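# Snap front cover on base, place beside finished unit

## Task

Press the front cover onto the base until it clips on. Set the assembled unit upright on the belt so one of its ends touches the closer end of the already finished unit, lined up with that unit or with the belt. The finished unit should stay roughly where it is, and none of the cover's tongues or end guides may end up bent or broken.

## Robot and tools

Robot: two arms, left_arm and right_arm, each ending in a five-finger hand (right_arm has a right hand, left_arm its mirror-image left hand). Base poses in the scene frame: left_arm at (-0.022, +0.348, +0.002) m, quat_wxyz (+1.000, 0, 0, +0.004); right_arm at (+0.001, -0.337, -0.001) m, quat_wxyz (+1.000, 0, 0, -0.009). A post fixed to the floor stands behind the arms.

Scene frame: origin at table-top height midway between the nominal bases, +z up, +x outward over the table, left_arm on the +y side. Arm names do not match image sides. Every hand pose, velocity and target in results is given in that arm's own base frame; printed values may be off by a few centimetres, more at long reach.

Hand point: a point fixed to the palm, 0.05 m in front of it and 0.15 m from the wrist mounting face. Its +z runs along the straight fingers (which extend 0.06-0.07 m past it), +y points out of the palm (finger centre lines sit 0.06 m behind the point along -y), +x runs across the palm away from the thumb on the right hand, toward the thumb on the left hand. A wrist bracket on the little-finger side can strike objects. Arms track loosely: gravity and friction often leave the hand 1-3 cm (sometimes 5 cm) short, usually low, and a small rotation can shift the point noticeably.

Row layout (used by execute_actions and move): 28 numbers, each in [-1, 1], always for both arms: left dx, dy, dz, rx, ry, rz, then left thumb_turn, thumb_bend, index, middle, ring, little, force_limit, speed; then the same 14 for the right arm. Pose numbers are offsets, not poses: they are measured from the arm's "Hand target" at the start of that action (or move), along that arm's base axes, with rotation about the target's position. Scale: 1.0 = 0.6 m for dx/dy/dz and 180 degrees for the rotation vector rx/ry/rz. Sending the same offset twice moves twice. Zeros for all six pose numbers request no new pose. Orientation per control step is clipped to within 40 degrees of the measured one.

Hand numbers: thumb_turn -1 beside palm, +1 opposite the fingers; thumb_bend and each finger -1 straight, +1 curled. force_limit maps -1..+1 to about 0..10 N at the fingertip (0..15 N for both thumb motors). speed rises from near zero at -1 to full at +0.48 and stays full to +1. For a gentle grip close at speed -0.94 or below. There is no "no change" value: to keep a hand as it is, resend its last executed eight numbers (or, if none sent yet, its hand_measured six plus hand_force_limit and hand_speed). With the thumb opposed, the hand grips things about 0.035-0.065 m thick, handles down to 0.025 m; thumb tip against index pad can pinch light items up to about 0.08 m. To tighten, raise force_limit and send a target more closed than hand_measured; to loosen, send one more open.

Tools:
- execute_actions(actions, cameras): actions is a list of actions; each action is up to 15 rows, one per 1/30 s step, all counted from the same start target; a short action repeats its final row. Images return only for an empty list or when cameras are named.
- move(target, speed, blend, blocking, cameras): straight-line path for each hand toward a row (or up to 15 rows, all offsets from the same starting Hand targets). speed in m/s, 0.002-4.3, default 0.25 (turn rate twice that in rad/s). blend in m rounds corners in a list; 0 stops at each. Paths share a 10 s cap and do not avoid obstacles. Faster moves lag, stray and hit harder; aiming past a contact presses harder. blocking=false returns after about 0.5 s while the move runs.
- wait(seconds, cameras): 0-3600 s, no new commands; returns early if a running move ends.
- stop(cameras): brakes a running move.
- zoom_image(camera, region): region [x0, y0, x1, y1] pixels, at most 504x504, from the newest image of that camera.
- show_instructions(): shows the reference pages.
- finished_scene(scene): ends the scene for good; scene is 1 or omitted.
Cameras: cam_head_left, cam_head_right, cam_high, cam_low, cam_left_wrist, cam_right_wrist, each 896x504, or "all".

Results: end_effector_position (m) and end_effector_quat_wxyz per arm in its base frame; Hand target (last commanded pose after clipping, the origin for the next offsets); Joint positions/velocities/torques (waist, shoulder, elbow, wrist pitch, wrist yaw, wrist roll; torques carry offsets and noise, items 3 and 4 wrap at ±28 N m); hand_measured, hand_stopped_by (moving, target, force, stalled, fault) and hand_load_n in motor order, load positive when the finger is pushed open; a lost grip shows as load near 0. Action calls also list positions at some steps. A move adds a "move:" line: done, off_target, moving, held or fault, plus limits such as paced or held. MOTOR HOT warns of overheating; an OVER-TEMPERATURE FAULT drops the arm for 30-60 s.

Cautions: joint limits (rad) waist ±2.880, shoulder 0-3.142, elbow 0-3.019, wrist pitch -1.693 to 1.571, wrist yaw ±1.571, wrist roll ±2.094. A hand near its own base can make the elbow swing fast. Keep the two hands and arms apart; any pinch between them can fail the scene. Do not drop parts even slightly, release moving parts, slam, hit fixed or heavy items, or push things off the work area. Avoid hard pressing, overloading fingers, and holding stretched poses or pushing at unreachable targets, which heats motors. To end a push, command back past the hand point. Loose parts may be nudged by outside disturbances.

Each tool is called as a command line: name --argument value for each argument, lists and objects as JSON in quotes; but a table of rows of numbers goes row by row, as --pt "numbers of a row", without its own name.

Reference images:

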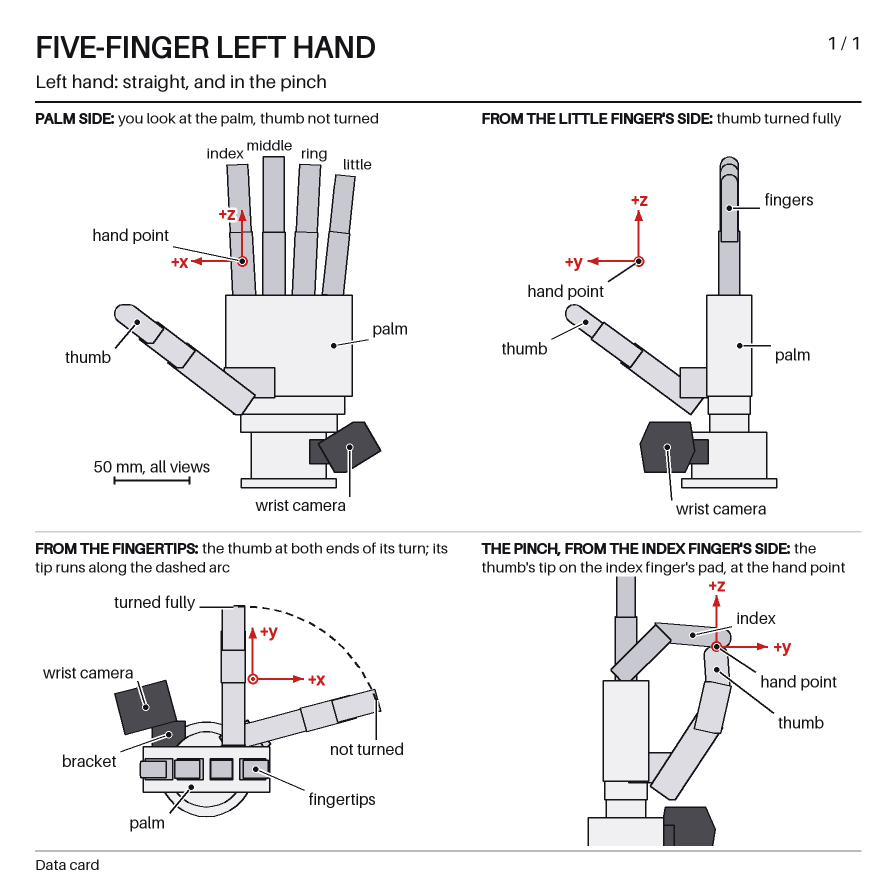

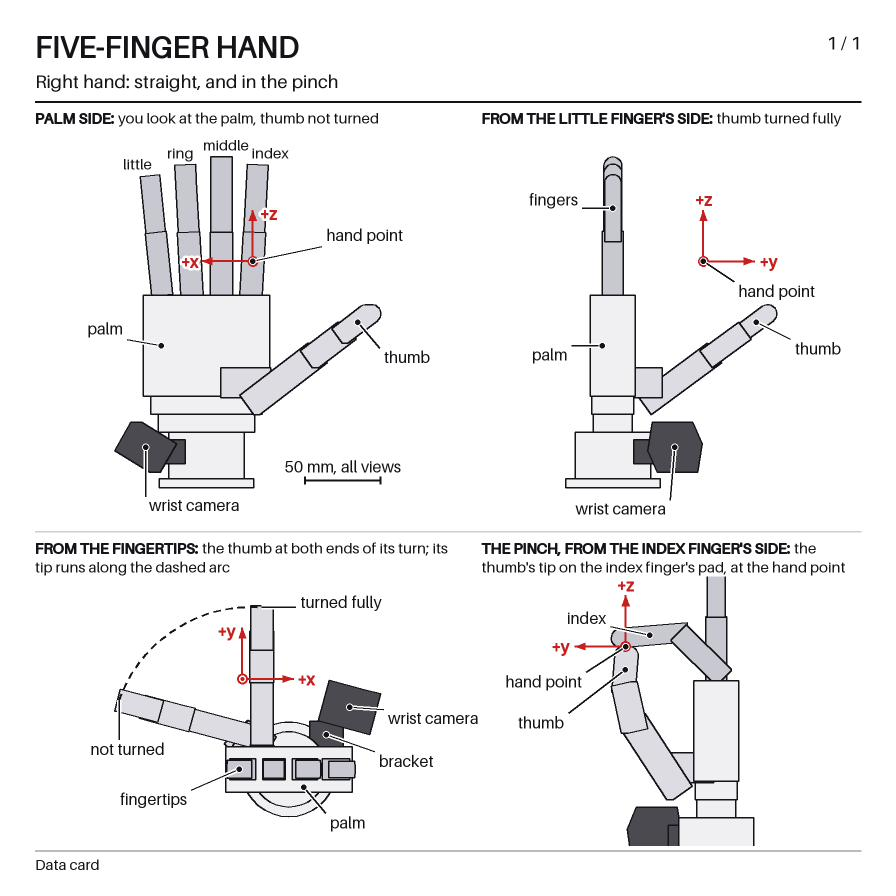

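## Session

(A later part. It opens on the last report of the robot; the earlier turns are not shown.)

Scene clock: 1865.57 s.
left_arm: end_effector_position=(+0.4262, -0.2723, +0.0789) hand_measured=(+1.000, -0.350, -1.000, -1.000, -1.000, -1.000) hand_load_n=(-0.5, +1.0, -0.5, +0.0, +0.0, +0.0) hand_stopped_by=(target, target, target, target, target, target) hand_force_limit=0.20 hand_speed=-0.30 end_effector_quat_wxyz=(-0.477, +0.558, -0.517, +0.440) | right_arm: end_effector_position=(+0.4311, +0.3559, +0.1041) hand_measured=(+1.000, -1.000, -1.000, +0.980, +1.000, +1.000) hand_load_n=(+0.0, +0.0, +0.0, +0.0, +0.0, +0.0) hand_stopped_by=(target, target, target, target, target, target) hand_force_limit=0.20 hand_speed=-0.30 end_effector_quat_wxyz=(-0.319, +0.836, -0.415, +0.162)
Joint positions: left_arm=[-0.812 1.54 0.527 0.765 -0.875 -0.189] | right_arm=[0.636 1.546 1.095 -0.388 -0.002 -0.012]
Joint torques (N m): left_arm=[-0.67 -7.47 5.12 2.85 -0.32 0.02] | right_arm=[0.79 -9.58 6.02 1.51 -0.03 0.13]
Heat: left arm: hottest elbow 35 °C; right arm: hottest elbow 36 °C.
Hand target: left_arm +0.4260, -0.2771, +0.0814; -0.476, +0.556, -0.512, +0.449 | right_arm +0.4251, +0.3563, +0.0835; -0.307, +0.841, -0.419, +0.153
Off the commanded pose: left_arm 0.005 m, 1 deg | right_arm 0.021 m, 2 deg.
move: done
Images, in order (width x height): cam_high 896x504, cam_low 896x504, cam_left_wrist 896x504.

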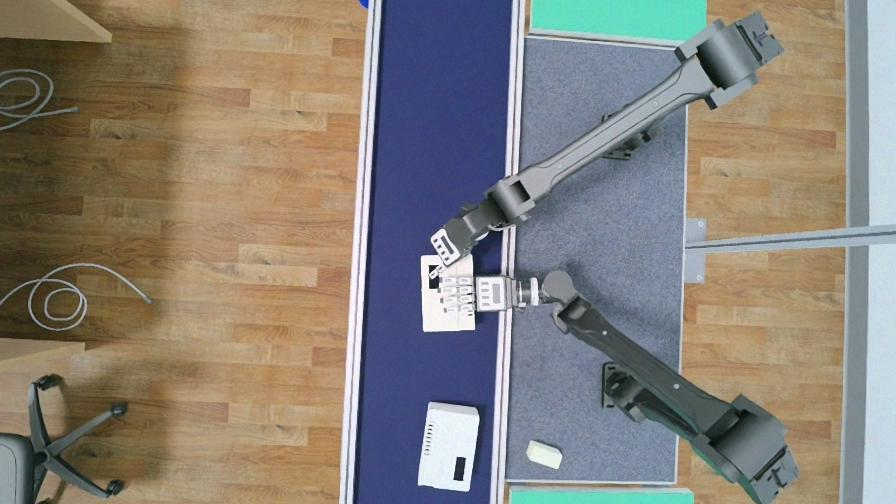

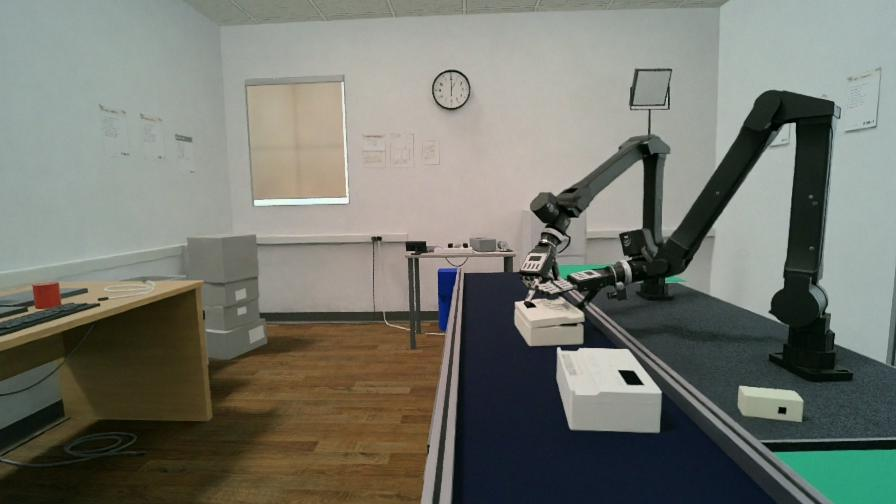

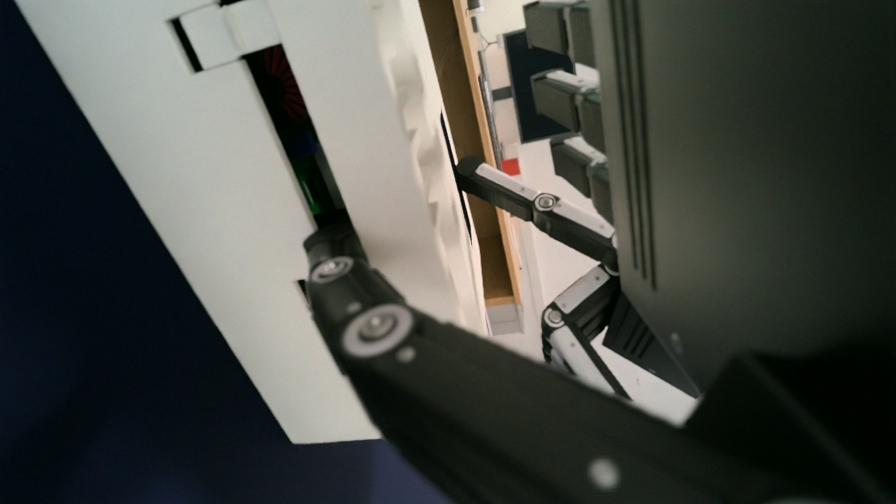

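move --target '[-0.003,0.002,-0.005,0,0,0,1,-0.35,-1,-1,-1,-1,0.2,-0.3,0.0,0,0,0,0,0,1,-1,-1,0.98,1,1,0.2,-0.3]' --speed 0.02 --cameras '["cam_left_wrist","cam_low"]'

zoom_image --camera "cam_left_wrist" --region '[150, 0, 310, 90]'

zoom_image --camera "cam_low" --region '[512, 290, 602, 355]'

Scene clock: 1881.73 s.
left_arm: end_effector_position=(+0.4257, -0.2724, +0.0788) hand_measured=(+1.000, -0.350, -1.000, -1.000, -1.000, -1.000) hand_load_n=(+0.0, +0.5, -0.5, +0.0, +0.0, +0.0) hand_stopped_by=(target, target, target, target, target, target) hand_force_limit=0.20 hand_speed=-0.30 end_effector_quat_wxyz=(-0.477, +0.558, -0.515, +0.443) | right_arm: end_effector_position=(+0.4311, +0.3559, +0.1041) hand_measured=(+1.000, -1.000, -1.000, +0.980, +1.000, +1.000) hand_load_n=(+0.0, +0.0, +0.0, +0.0, +0.0, +0.0) hand_stopped_by=(target, target, target, target, target, target) hand_force_limit=0.20 hand_speed=-0.30 end_effector_quat_wxyz=(-0.319, +0.836, -0.415, +0.162)
Joint positions: left_arm=[-0.813 1.543 0.523 0.781 -0.876 -0.189] | right_arm=[0.636 1.546 1.095 -0.388 -0.002 -0.012]
Joint torques (N m): left_arm=[-0.97 -7.41 4.81 2.78 -0.34 0.02] | right_arm=[0.79 -9.64 6.02 1.51 -0.03 0.13]
Heat: left arm: hottest elbow 34 °C; right arm: hottest elbow 36 °C.
Hand target: left_arm +0.4243, -0.2758, +0.0786; -0.476, +0.557, -0.512, +0.449 | right_arm +0.4251, +0.3563, +0.0835; -0.307, +0.841, -0.419, +0.153
Off the commanded pose: left_arm 0.004 m, 1 deg | right_arm 0.022 m, 2 deg.
move: done
Images, in order (width x height): cam_low 896x504, cam_left_wrist 896x504.

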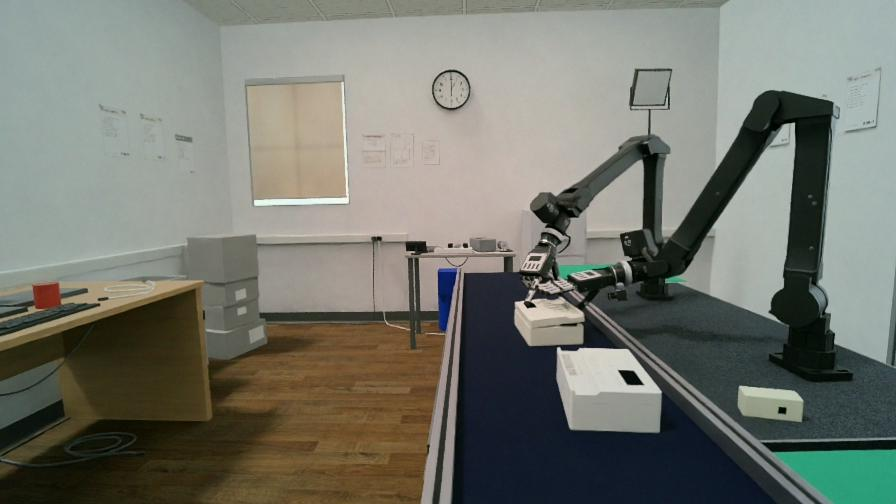

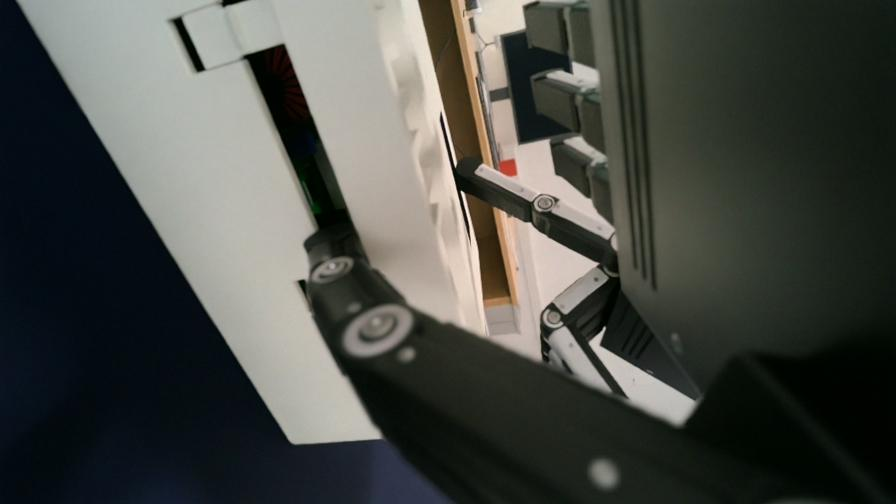

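Scaled by 3.150 from the camera's image (finer frame: 1280x720).

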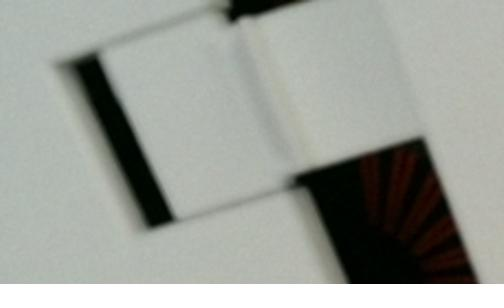

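Scaled by 5.600 from the camera's image (finer frame: 1280x720).

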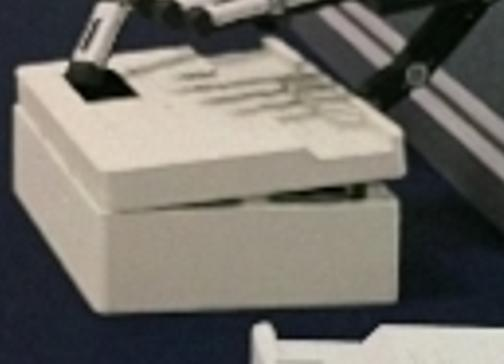

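move --target '[-0.006,0.0,-0.004,0,0,0,1,-0.35,-1,-1,-1,-1,0.2,-0.3,0.0,0,0,0,0,0,1,-1,-1,0.98,1,1,0.2,-0.3]' --speed 0.02 --cameras '["cam_left_wrist","cam_low","cam_high"]'

zoom_image --camera "cam_left_wrist" --region '[150, 0, 310, 90]'

zoom_image --camera "cam_low" --region '[512, 290, 602, 355]'

Scene clock: 1885.17 s.
left_arm: end_effector_position=(+0.4223, -0.2723, +0.0766) hand_measured=(+1.000, -0.350, -1.000, -1.000, -1.000, -1.000) hand_load_n=(+0.0, +0.5, +0.0, +0.0, +0.0, +0.0) hand_stopped_by=(target, target, target, target, target, target) hand_force_limit=0.20 hand_speed=-0.30 end_effector_quat_wxyz=(-0.478, +0.557, -0.515, +0.443) | right_arm: end_effector_position=(+0.4311, +0.3559, +0.1041) hand_measured=(+1.000, -1.000, -1.000, +0.980, +1.000, +1.000) hand_load_n=(+0.0, +0.0, +0.0, +0.0, +0.0, +0.0) hand_stopped_by=(target, target, target, target, target, target) hand_force_limit=0.20 hand_speed=-0.30 end_effector_quat_wxyz=(-0.319, +0.836, -0.415, +0.162)
Joint positions: left_arm=[-0.82 1.546 0.516 0.79 -0.883 -0.189] | right_arm=[0.636 1.546 1.095 -0.388 -0.002 -0.012]
Joint torques (N m): left_arm=[-1.14 -7.53 4.75 2.85 -0.35 -0.03] | right_arm=[0.79 -9.58 6.02 1.51 -0.03 0.13]
Heat: left arm: hottest elbow 34 °C; right arm: hottest elbow 36 °C.
Hand target: left_arm +0.4207, -0.2758, +0.0761; -0.476, +0.556, -0.512, +0.449 | right_arm +0.4251, +0.3563, +0.0835; -0.307, +0.841, -0.419, +0.153
Off the commanded pose: left_arm 0.004 m, 1 deg | right_arm 0.022 m, 2 deg.
move: done
Images, in order (width x height): cam_high 896x504, cam_low 896x504, cam_left_wrist 896x504.

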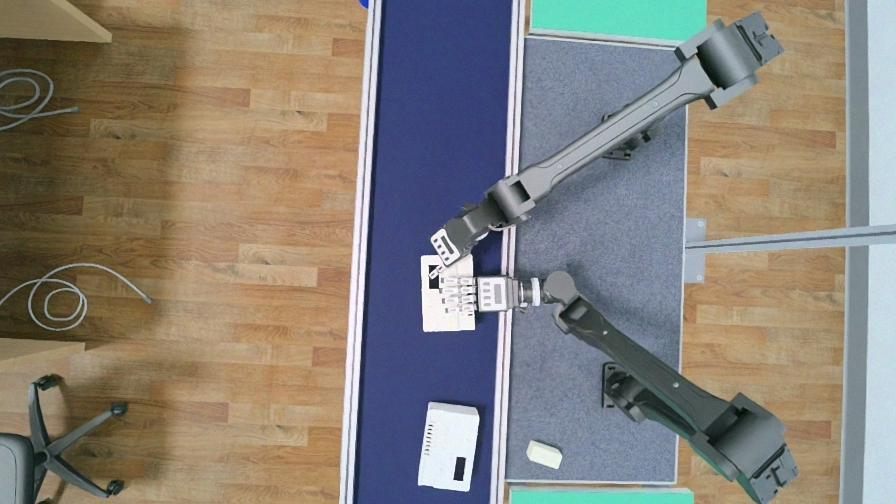

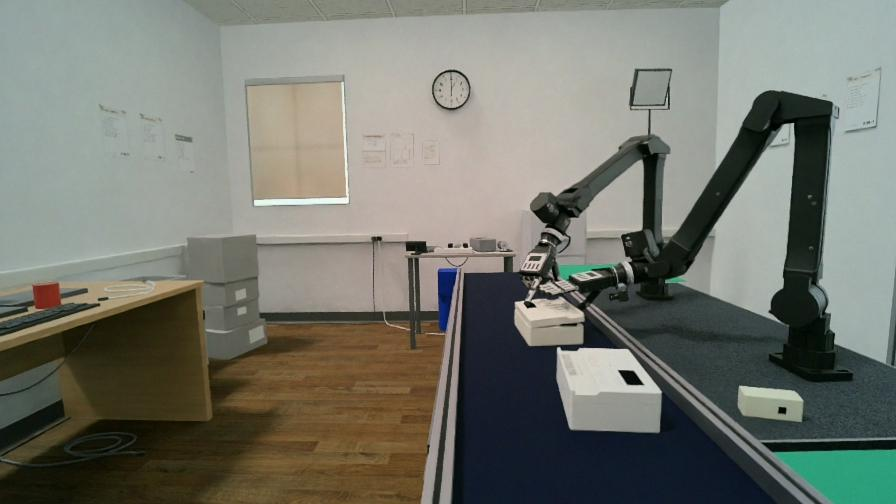

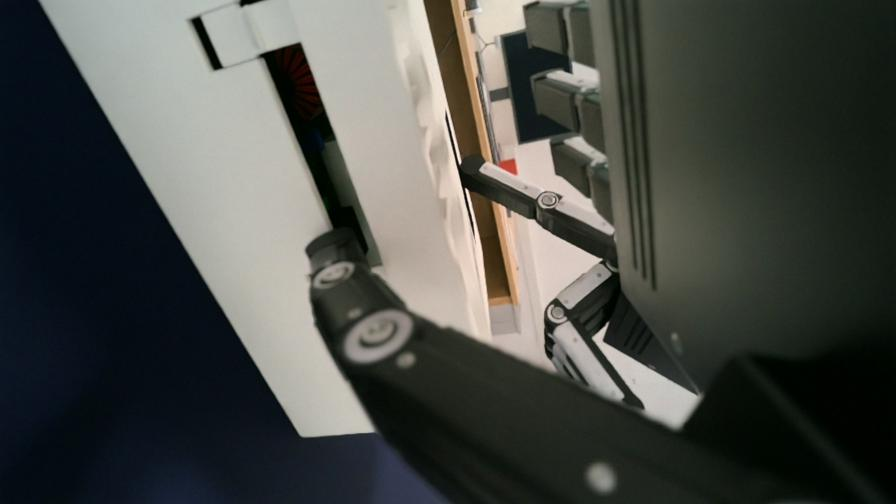

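Scaled by 3.150 from the camera's image (finer frame: 1280x720).

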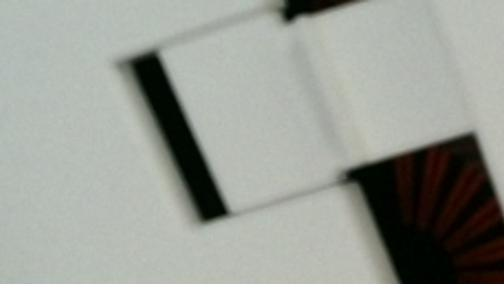

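Scaled by 5.600 from the camera's image (finer frame: 1280x720).

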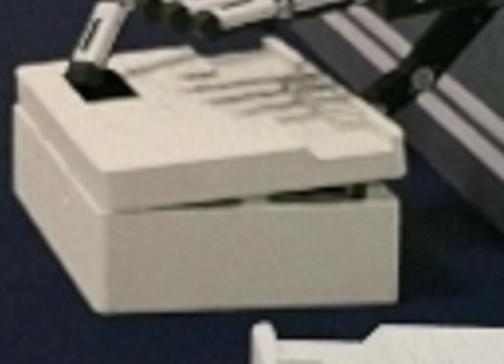

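zoom_image --camera "cam_low" --region '[550, 340, 670, 440]'

zoom_image --camera "cam_high" --region '[415, 245, 500, 345]'

zoom_image --camera "cam_high" --region '[405, 395, 495, 500]'

Scaled by 4.200 from the camera's image (finer frame: 1280x720).

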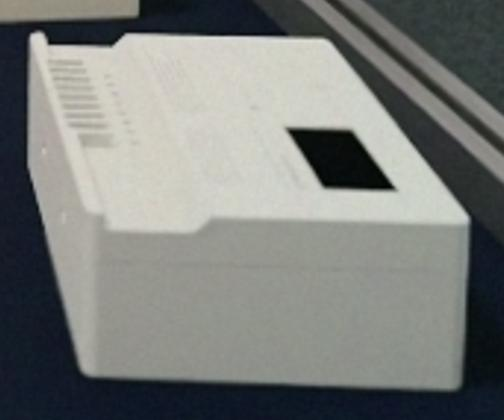

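Scaled by 5.040 from the camera's image (finer frame: 1280x720).

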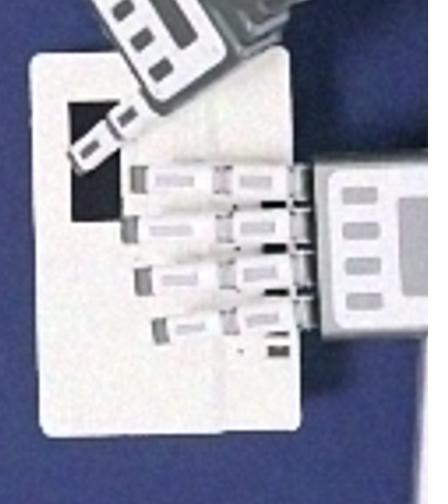

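Scaled by 4.800 from the camera's image (finer frame: 1280x720).

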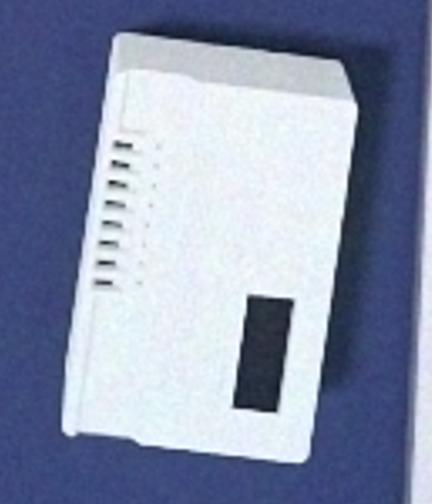

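zoom_image --camera "cam_low" --region '[522, 312, 552, 348]'

zoom_image --camera "cam_low" --region '[564, 308, 594, 350]'

Scaled by 14.000 from the camera's image (finer frame: 1280x720).

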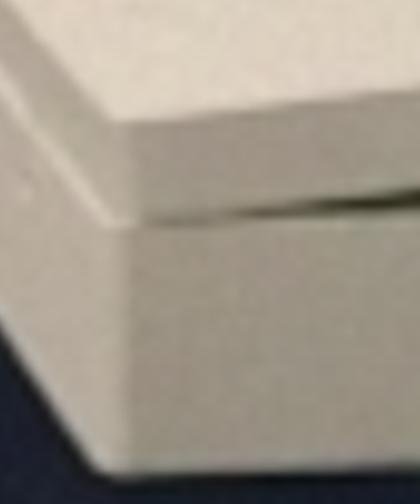

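Scaled by 12.000 from the camera's image (finer frame: 1280x720).

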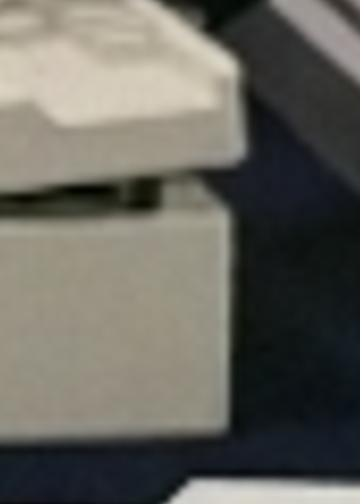

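move --pt "0 0 0 0 0 0 1 -0.35 -1 -1 -1 -1 0.2 -0.3 -0.01 -0.02 0.2 0 0 0 1 -1 -1 0.98 1 1 0.2 -0.3" --speed 0.12 --cameras '["cam_low","cam_left_wrist"]'

zoom_image --camera "cam_low" --region '[512, 290, 602, 355]'

Scene clock: 1945.13 s.
left_arm: end_effector_position=(+0.4222, -0.2725, +0.0767) hand_measured=(+1.000, -0.350, -1.000, -1.000, -1.000, -1.000) hand_load_n=(+0.0, +0.0, +0.0, +0.0, +0.0, +0.0) hand_stopped_by=(target, target, target, target, target, target) hand_force_limit=0.20 hand_speed=-0.30 end_effector_quat_wxyz=(-0.477, +0.557, -0.515, +0.443) | right_arm: end_effector_position=(+0.4087, +0.3405, +0.1847) hand_measured=(+1.000, -1.000, -1.000, +0.980, +1.000, +1.000) hand_load_n=(+0.0, +0.0, +0.0, +0.0, +0.0, +0.0) hand_stopped_by=(target, target, target, target, target, target) hand_force_limit=0.20 hand_speed=-0.30 end_effector_quat_wxyz=(-0.296, +0.846, -0.419, +0.148)
Joint positions: left_arm=[-0.821 1.546 0.516 0.791 -0.883 -0.189] | right_arm=[0.636 1.436 1.217 -0.678 -0.007 -0.011]
Joint torques (N m): left_arm=[-0.73 -7.24 4.72 2.76 -0.35 -0.03] | right_arm=[-0.38 -10.52 10.92 0.4 -0.18 0.04]
Heat: left arm: hottest elbow 33 °C; right arm: hottest elbow 36 °C.
Hand target: left_arm +0.4206, -0.2758, +0.0760; -0.476, +0.556, -0.512, +0.449 | right_arm +0.4191, +0.3444, +0.2037; -0.307, +0.841, -0.419, +0.153
Off the commanded pose: left_arm 0.004 m, 1 deg | right_arm 0.022 m, 2 deg.
move: off_target (right_arm)

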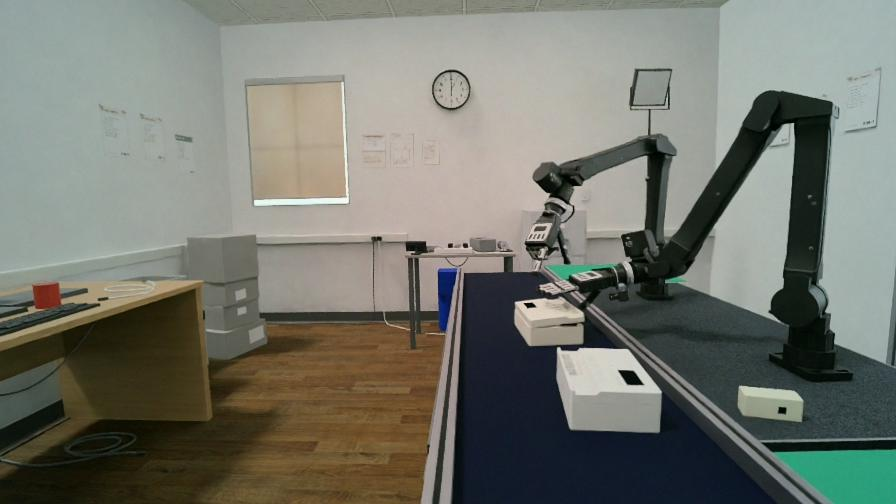

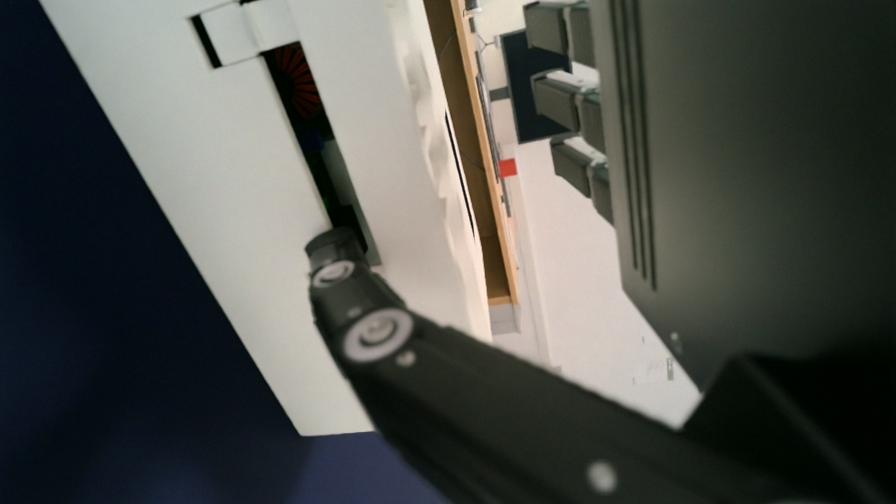

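Scaled by 5.600 from the camera's image (finer frame: 1280x720).

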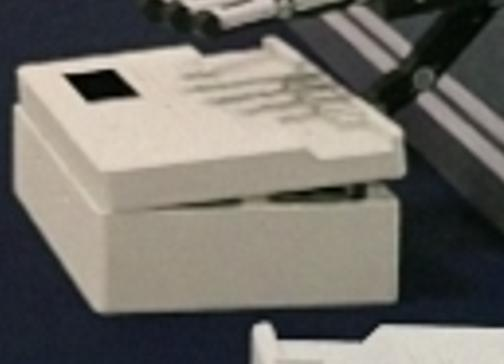

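move --pt "0 0 0 0 0 0 1 -0.35 -1 -1 -1 -1 0.2 -0.3 0 0 0.06 -0.0719 0.2147 -0.197 1 -1 -1 0.98 1 1 0.2 -0.3" --speed 0.25 --cameras '["cam_low","cam_high"]'

Scene clock: 1951.47 s.
left_arm: end_effector_position=(+0.4222, -0.2725, +0.0767) hand_measured=(+1.000, -0.350, -1.000, -1.000, -1.000, -1.000) hand_load_n=(+0.0, +0.0, +0.0, +0.0, +0.0, +0.0) hand_stopped_by=(target, target, target, target, target, target) hand_force_limit=0.20 hand_speed=-0.30 end_effector_quat_wxyz=(-0.477, +0.557, -0.515, +0.443) | right_arm: end_effector_position=(+0.4074, +0.3421, +0.2334) hand_measured=(+1.000, -1.000, -1.000, +0.980, +1.000, +1.000) hand_load_n=(+0.0, +0.0, +0.0, +0.0, +0.0, +0.0) hand_stopped_by=(target, target, target, target, target, target) hand_force_limit=0.20 hand_speed=-0.30 end_effector_quat_wxyz=(+0.006, +0.715, -0.699, +0.001)
Joint positions: left_arm=[-0.821 1.546 0.516 0.791 -0.883 -0.189] | right_arm=[0.591 1.831 1.889 -1.64 0.004 0.567]
Joint torques (N m): left_arm=[-0.73 -7.3 4.7 2.82 -0.36 -0.03] | right_arm=[-0.67 -13.68 10.3 -0.79 -0.2 0.17]
Heat: left arm: hottest elbow 33 °C; right arm: hottest elbow 37 °C.
Hand target: left_arm +0.4206, -0.2758, +0.0760; -0.476, +0.556, -0.512, +0.449 | right_arm +0.4191, +0.3445, +0.2395; +0.000, +0.707, -0.707, +0.001
Off the commanded pose: left_arm 0.004 m, 1 deg | right_arm 0.013 m, 2 deg.
move: off_target (right_arm)
Images, in order (width x height): cam_high 896x504, cam_low 896x504.

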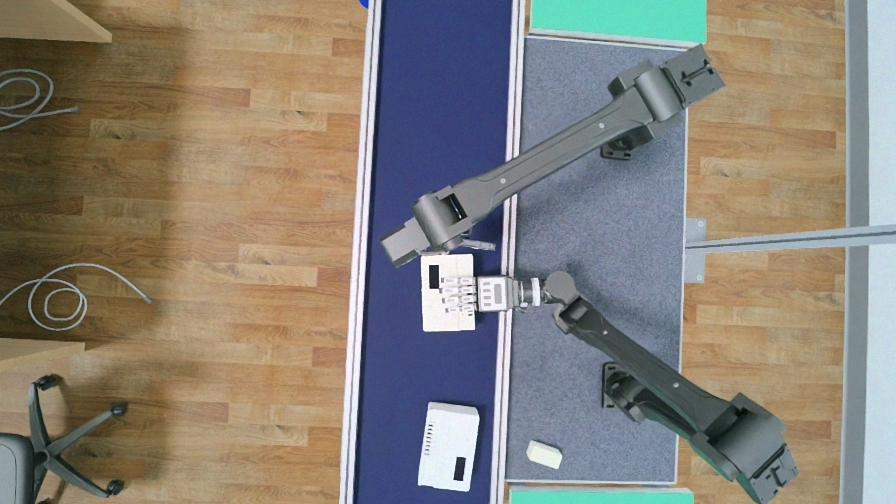

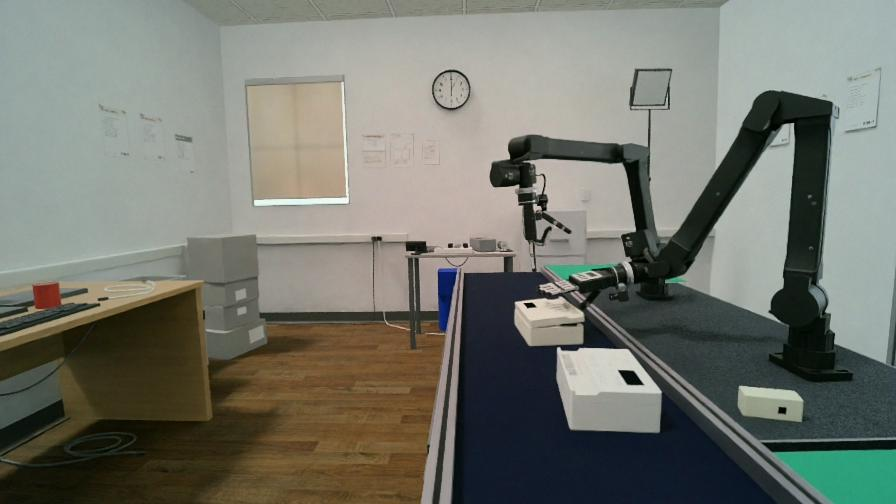

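move --pt "0 0 0 0 0 0 1 -0.35 -1 -1 -1 -1 0.2 -0.3 0 0 0 0 0 0 -1 -1 -1 -1 -1 -1 0.2 -0.3" --pt "0 0 0 0 0 0 1 -0.35 -1 -1 -1 -1 0.2 -0.3 0.137 0.05 0 0 0 0 -1 -1 -1 -1 -1 -1 0.2 -0.3" --pt "0 0 0 0 0 0 1 -0.35 -1 -1 -1 -1 0.2 -0.3 0.137 0.155 0 0 0 0 -1 -1 -1 -1 -1 -1 0.2 -0.3" --speed 0.15 --blend '[0,0.02,0]' --cameras '["cam_low","cam_high","cam_right_wrist","cam_head_left"]'

Scene clock: 1958.37 s.
left_arm: end_effector_position=(+0.4222, -0.2725, +0.0767) hand_measured=(+1.000, -0.350, -1.000, -1.000, -1.000, -1.000) hand_load_n=(+0.0, +0.5, +0.0, +0.0, +0.0, +0.0) hand_stopped_by=(target, target, target, target, target, target) hand_force_limit=0.20 hand_speed=-0.30 end_effector_quat_wxyz=(-0.477, +0.557, -0.515, +0.443) | right_arm: end_effector_position=(+0.4932, +0.4334, +0.2366) hand_measured=(-1.000, -1.000, -1.000, -1.000, -1.000, -1.000) hand_load_n=(+0.0, +0.0, +0.0, +0.0, +0.0, +0.0) hand_stopped_by=(target, target, target, target, target, target) hand_force_limit=0.20 hand_speed=-0.30 end_effector_quat_wxyz=(-0.063, +0.706, -0.705, +0.005)
Joint positions: left_arm=[-0.821 1.546 0.516 0.791 -0.883 -0.189] | right_arm=[0.627 2.127 2.364 -1.682 -0.01 0.626]
Joint torques (N m): left_arm=[-0.62 -7.47 4.66 2.74 -0.34 -0.03] | right_arm=[-0.09 -16.91 10.58 -0.51 -0.19 0.18]
Heat: left arm: hottest elbow 33 °C; right arm: hottest elbow 37 °C.
Hand target: left_arm +0.4206, -0.2758, +0.0760; -0.476, +0.556, -0.512, +0.449 | right_arm +0.5013, +0.4374, +0.2397; +0.000, +0.707, -0.707, +0.001
Off the commanded pose: left_arm 0.004 m, 1 deg | right_arm 0.009 m, 7 deg.
joint sent to its limit (right arm) — joint 4 (wrist pitch), lower limit. The joint targets are off in orientation, not in position.
move: off_target (right_arm)
Images, in order (width x height): cam_head_left 896x504, cam_high 896x504, cam_low 896x504, cam_right_wrist 896x504.

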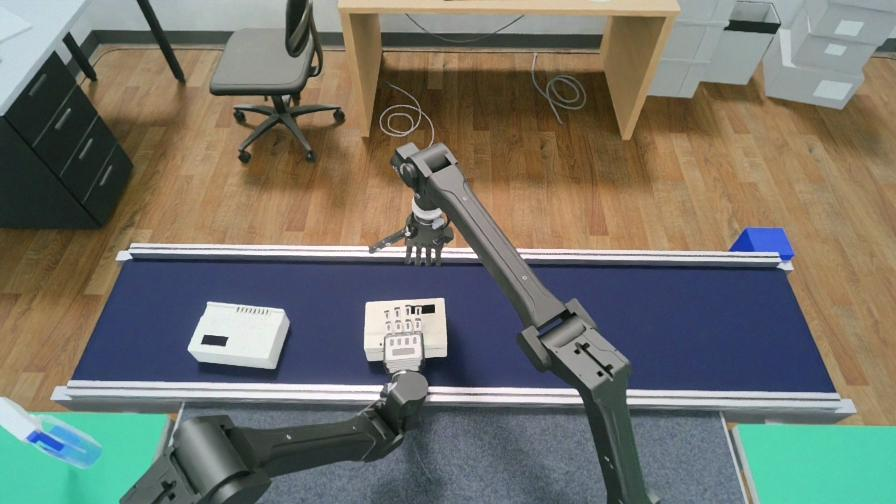

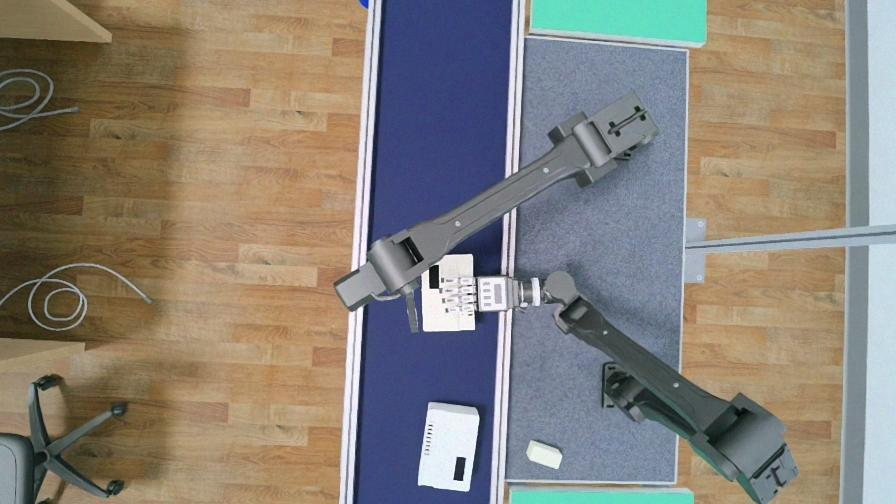

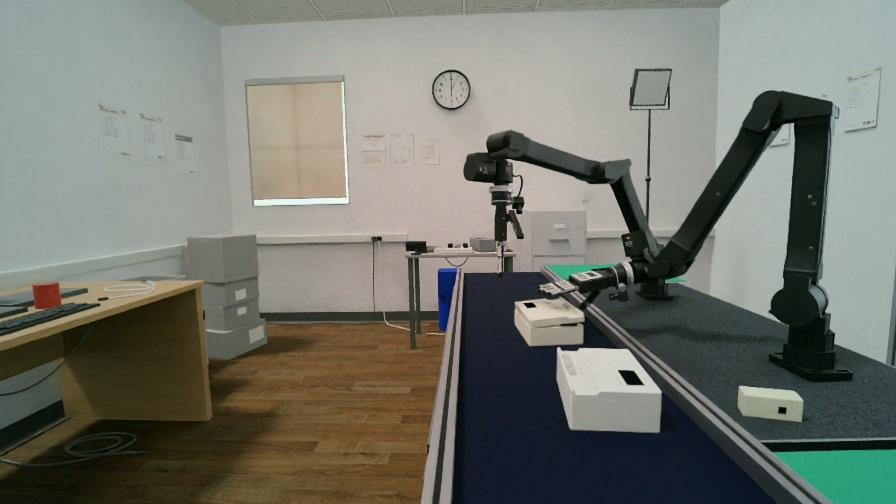

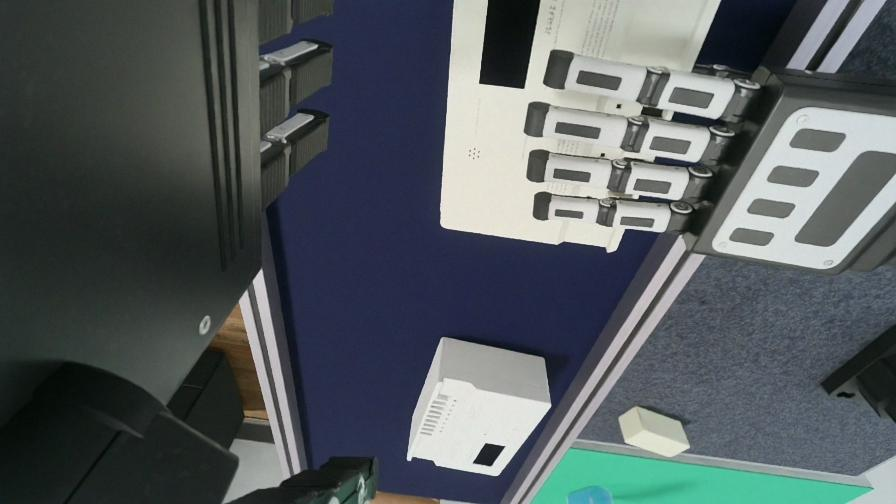

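move --pt "0 0 0 0 0 0 1 -0.35 -1 -1 -1 -1 0.2 -0.3 0.015 0 -0.14 0 0 0 -1 -1 -1 -1 -1 -1 0.2 -0.3" --speed 0.12 --cameras '["cam_low","cam_high","cam_right_wrist","cam_head_left"]'

Scene clock: 1961.90 s.
left_arm: end_effector_position=(+0.4222, -0.2725, +0.0767) hand_measured=(+1.000, -0.350, -1.000, -1.000, -1.000, -1.000) hand_load_n=(+0.0, +0.0, +0.0, +0.0, +0.0, +0.0) hand_stopped_by=(target, target, target, target, target, target) hand_force_limit=0.20 hand_speed=-0.30 end_effector_quat_wxyz=(-0.477, +0.557, -0.515, +0.443) | right_arm: end_effector_position=(+0.5015, +0.4375, +0.1474) hand_measured=(-1.000, -1.000, -1.000, -1.000, -1.000, -1.000) hand_load_n=(+0.0, +0.0, +0.0, +0.0, +0.0, +0.0) hand_stopped_by=(target, target, target, target, target, target) hand_force_limit=0.20 hand_speed=-0.30 end_effector_quat_wxyz=(+0.006, +0.707, -0.707, -0.002)
Joint positions: left_arm=[-0.821 1.546 0.516 0.791 -0.883 -0.189] | right_arm=[0.627 2.267 2.366 -1.682 -0.002 0.626]
Joint torques (N m): left_arm=[-0.73 -7.3 4.83 2.71 -0.35 -0.01] | right_arm=[-0.38 -19.02 10.26 -0.8 0.03 -0.01]
Heat: left arm: hottest elbow 33 °C; right arm: hottest elbow 37 °C.
Hand target: left_arm +0.4206, -0.2758, +0.0760; -0.476, +0.556, -0.512, +0.449 | right_arm +0.5102, +0.4374, +0.1557; +0.000, +0.707, -0.707, +0.001
Off the commanded pose: left_arm 0.004 m, 1 deg | right_arm 0.012 m, 1 deg.
joint sent to its limit (right arm) — joint 4 (wrist pitch), lower limit. The joint targets still meet the commanded pose.
move: off_target (right_arm)
Images, in order (width x height): cam_head_left 896x504, cam_high 896x504, cam_low 896x504, cam_right_wrist 896x504.

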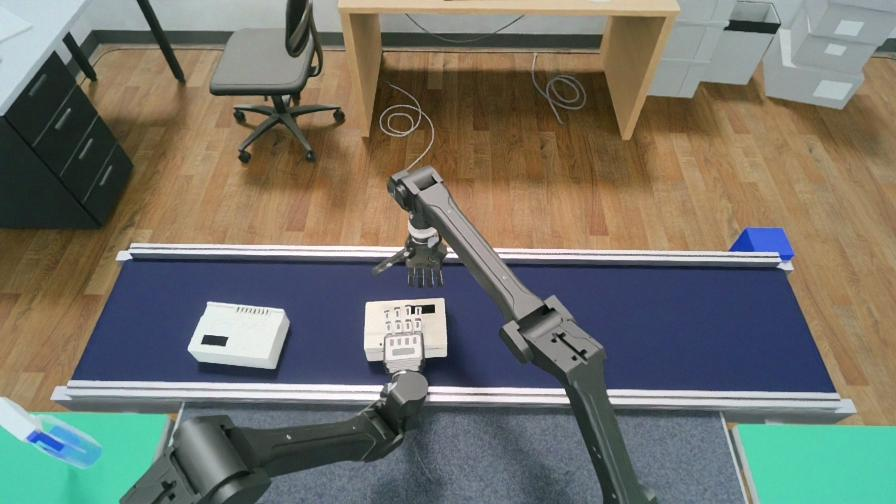

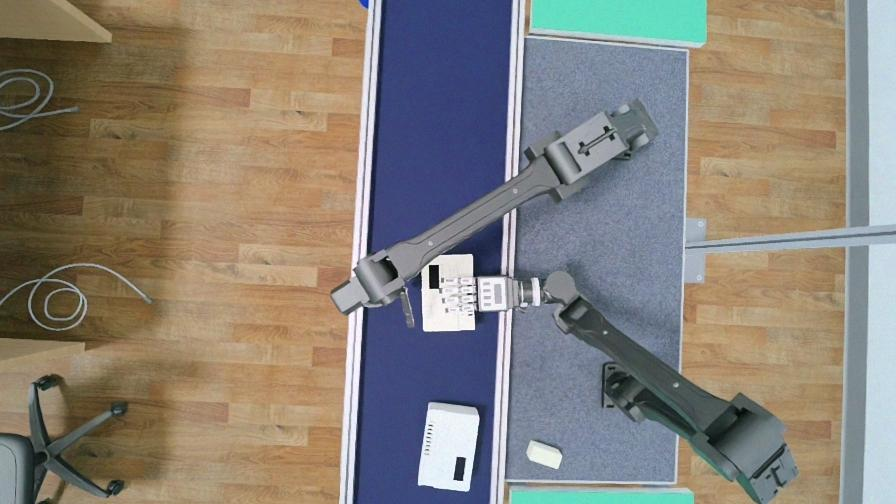

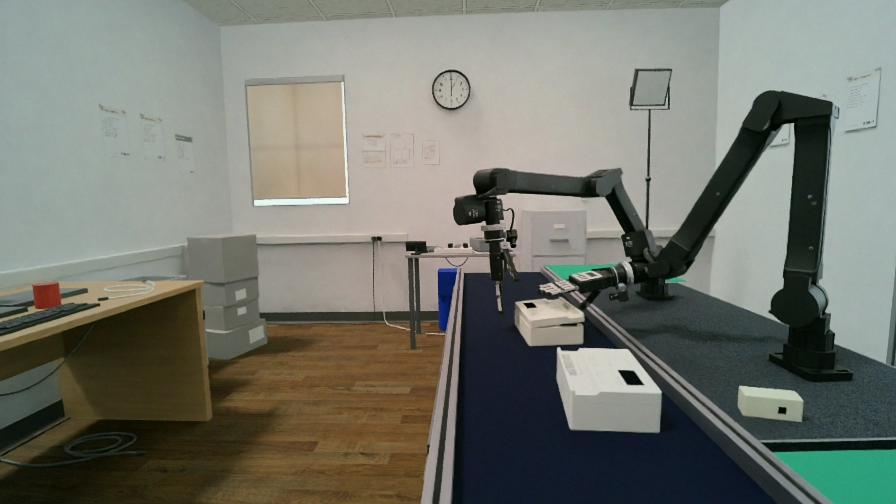

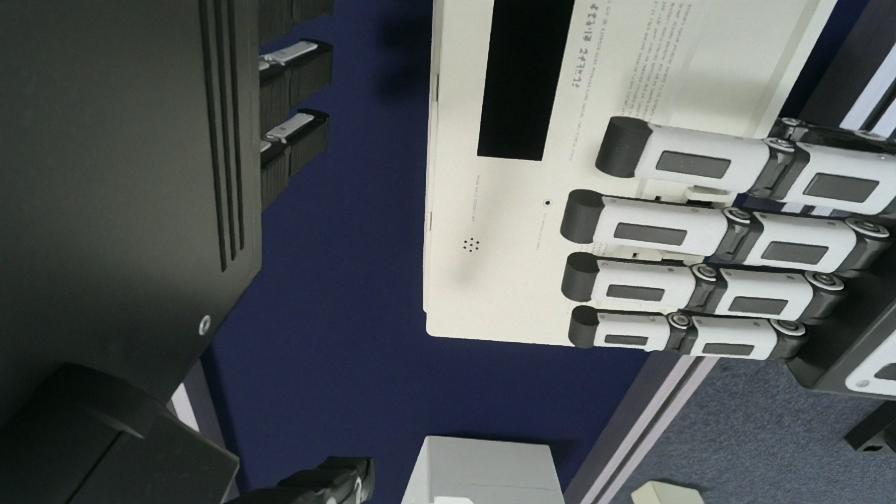

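zoom_image --camera "cam_right_wrist" --region '[400, 0, 480, 120]'

zoom_image --camera "cam_right_wrist" --region '[400, 180, 480, 350]'

Scaled by 4.200 from the camera's image (finer frame: 1280x720).

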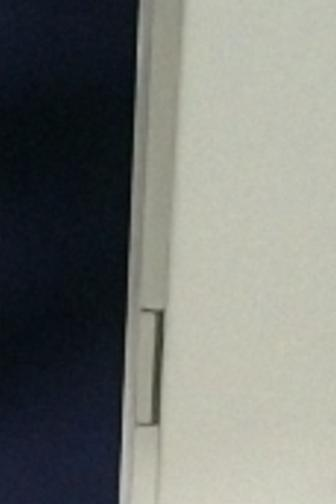

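Scaled by 2.965 from the camera's image (finer frame: 1280x720).

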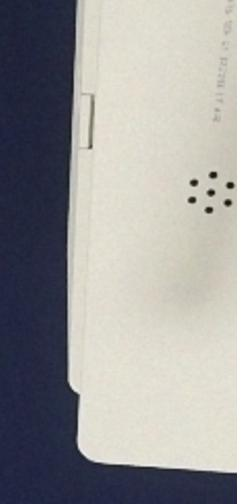

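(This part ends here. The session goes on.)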